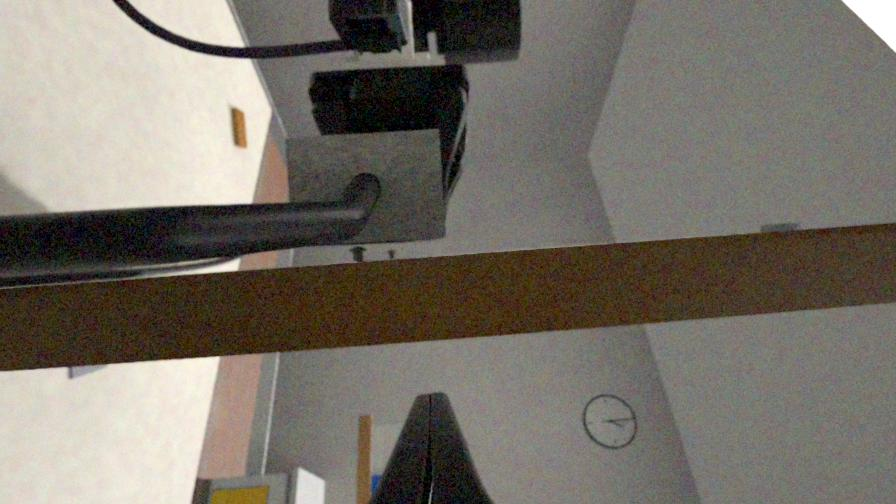

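Call:
{"name": "execute_actions", "arguments": {"actions": [[[0.0173,0.015,0.0102,0,0,0.006,-0.4,0,0,0,0,0,0,-1],[0.0173,0.015,0.0102,0,0,0.006,-0.4,0,0,0,0,0,0,-1],[0.0173,0.015,0.0102,0,0,0.006,-0.4,0,0,0,0,0,0,-1],[-0.0127,-0.05,0.0102,0,0,-0.006,-0.4,0,0,0,0,0,0,-1],[-0.0127,-0.05,0.0102,0,0,-0.006,-0.4,0,0,0,0,0,0,-1],[-0.0127,-0.05,0.0102,0,0,-0.006,-0.4,0,0,0,0,0,0,-1],[0.0123,0.005,0.0102,0,0,0.004,-0.4,0,0,0,0,0,0,-1],[0.0123,0.005,0.0102,0,0,0.004,-0.4,0,0,0,0,0,0,-1],[0.0123,0.005,0.0102,0,0,0.004,-0.4,0,0,0,0,0,0,-1],[-0.0077,-0.04,0.0102,0,0,-0.004,-0.4,0,0,0,0,0,0,-1],[-0.0077,-0.04,0.0102,0,0,-0.004,-0.4,0,0,0,0,0,0,-1],[-0.0077,-0.04,0.0102,0,0,-0.004,-0.4,0,0,0,0,0,0,-1],[0.0023,-0.0178,0.0102,0,0,0,-0.4,0,0,0,0,0,0,-1],[0.0023,-0.0178,0.0102,0,0,0,-0.4,0,0,0,0,0,0,-1],[0.0023,-0.0178,0.0102,0,0,0,-0.4,0,0,0,0,0,0,-1]]]}}

Scene clock: 2000.37 s.
left_arm: end_effector_position=(+0.3232, +0.0064, +0.2763) grip_measured=+0.025 grip_effort_nm=-1.05 end_effector_quat_wxyz=(+0.708, +0.706, +0.018, +0.007) | right_arm: end_effector_position=(+0.2321, -0.1285, +0.3001) grip_measured=-0.991 grip_effort_nm=-0.46 end_effector_quat_wxyz=(+0.691, -0.682, +0.161, -0.174)
Joint positions: left_arm=[-0.256 1.563 0.88 0.695 1.261 1.543 0.048] | right_arm=[0.221 0.829 0.517 0.34 -0.92 -1.563 0]
Joint torques (N m): left_arm=[-0.64 -6.34 9.72 1.19 -0.02 -0.21] | right_arm=[0.73 -1.17 6 1.28 0.16 -0.06]
Heat: left arm: 51 °C; right arm: 36 °C.
Hand target: left_arm +0.3222, +0.0015, +0.2942; +0.714, +0.700, +0.003, +0.014 | right_arm +0.2309, -0.1282, +0.2964; +0.687, -0.686, +0.170, -0.170
Off the commanded pose: left_arm 0.019 m, 2 deg | right_arm 0.004 m, 1 deg.


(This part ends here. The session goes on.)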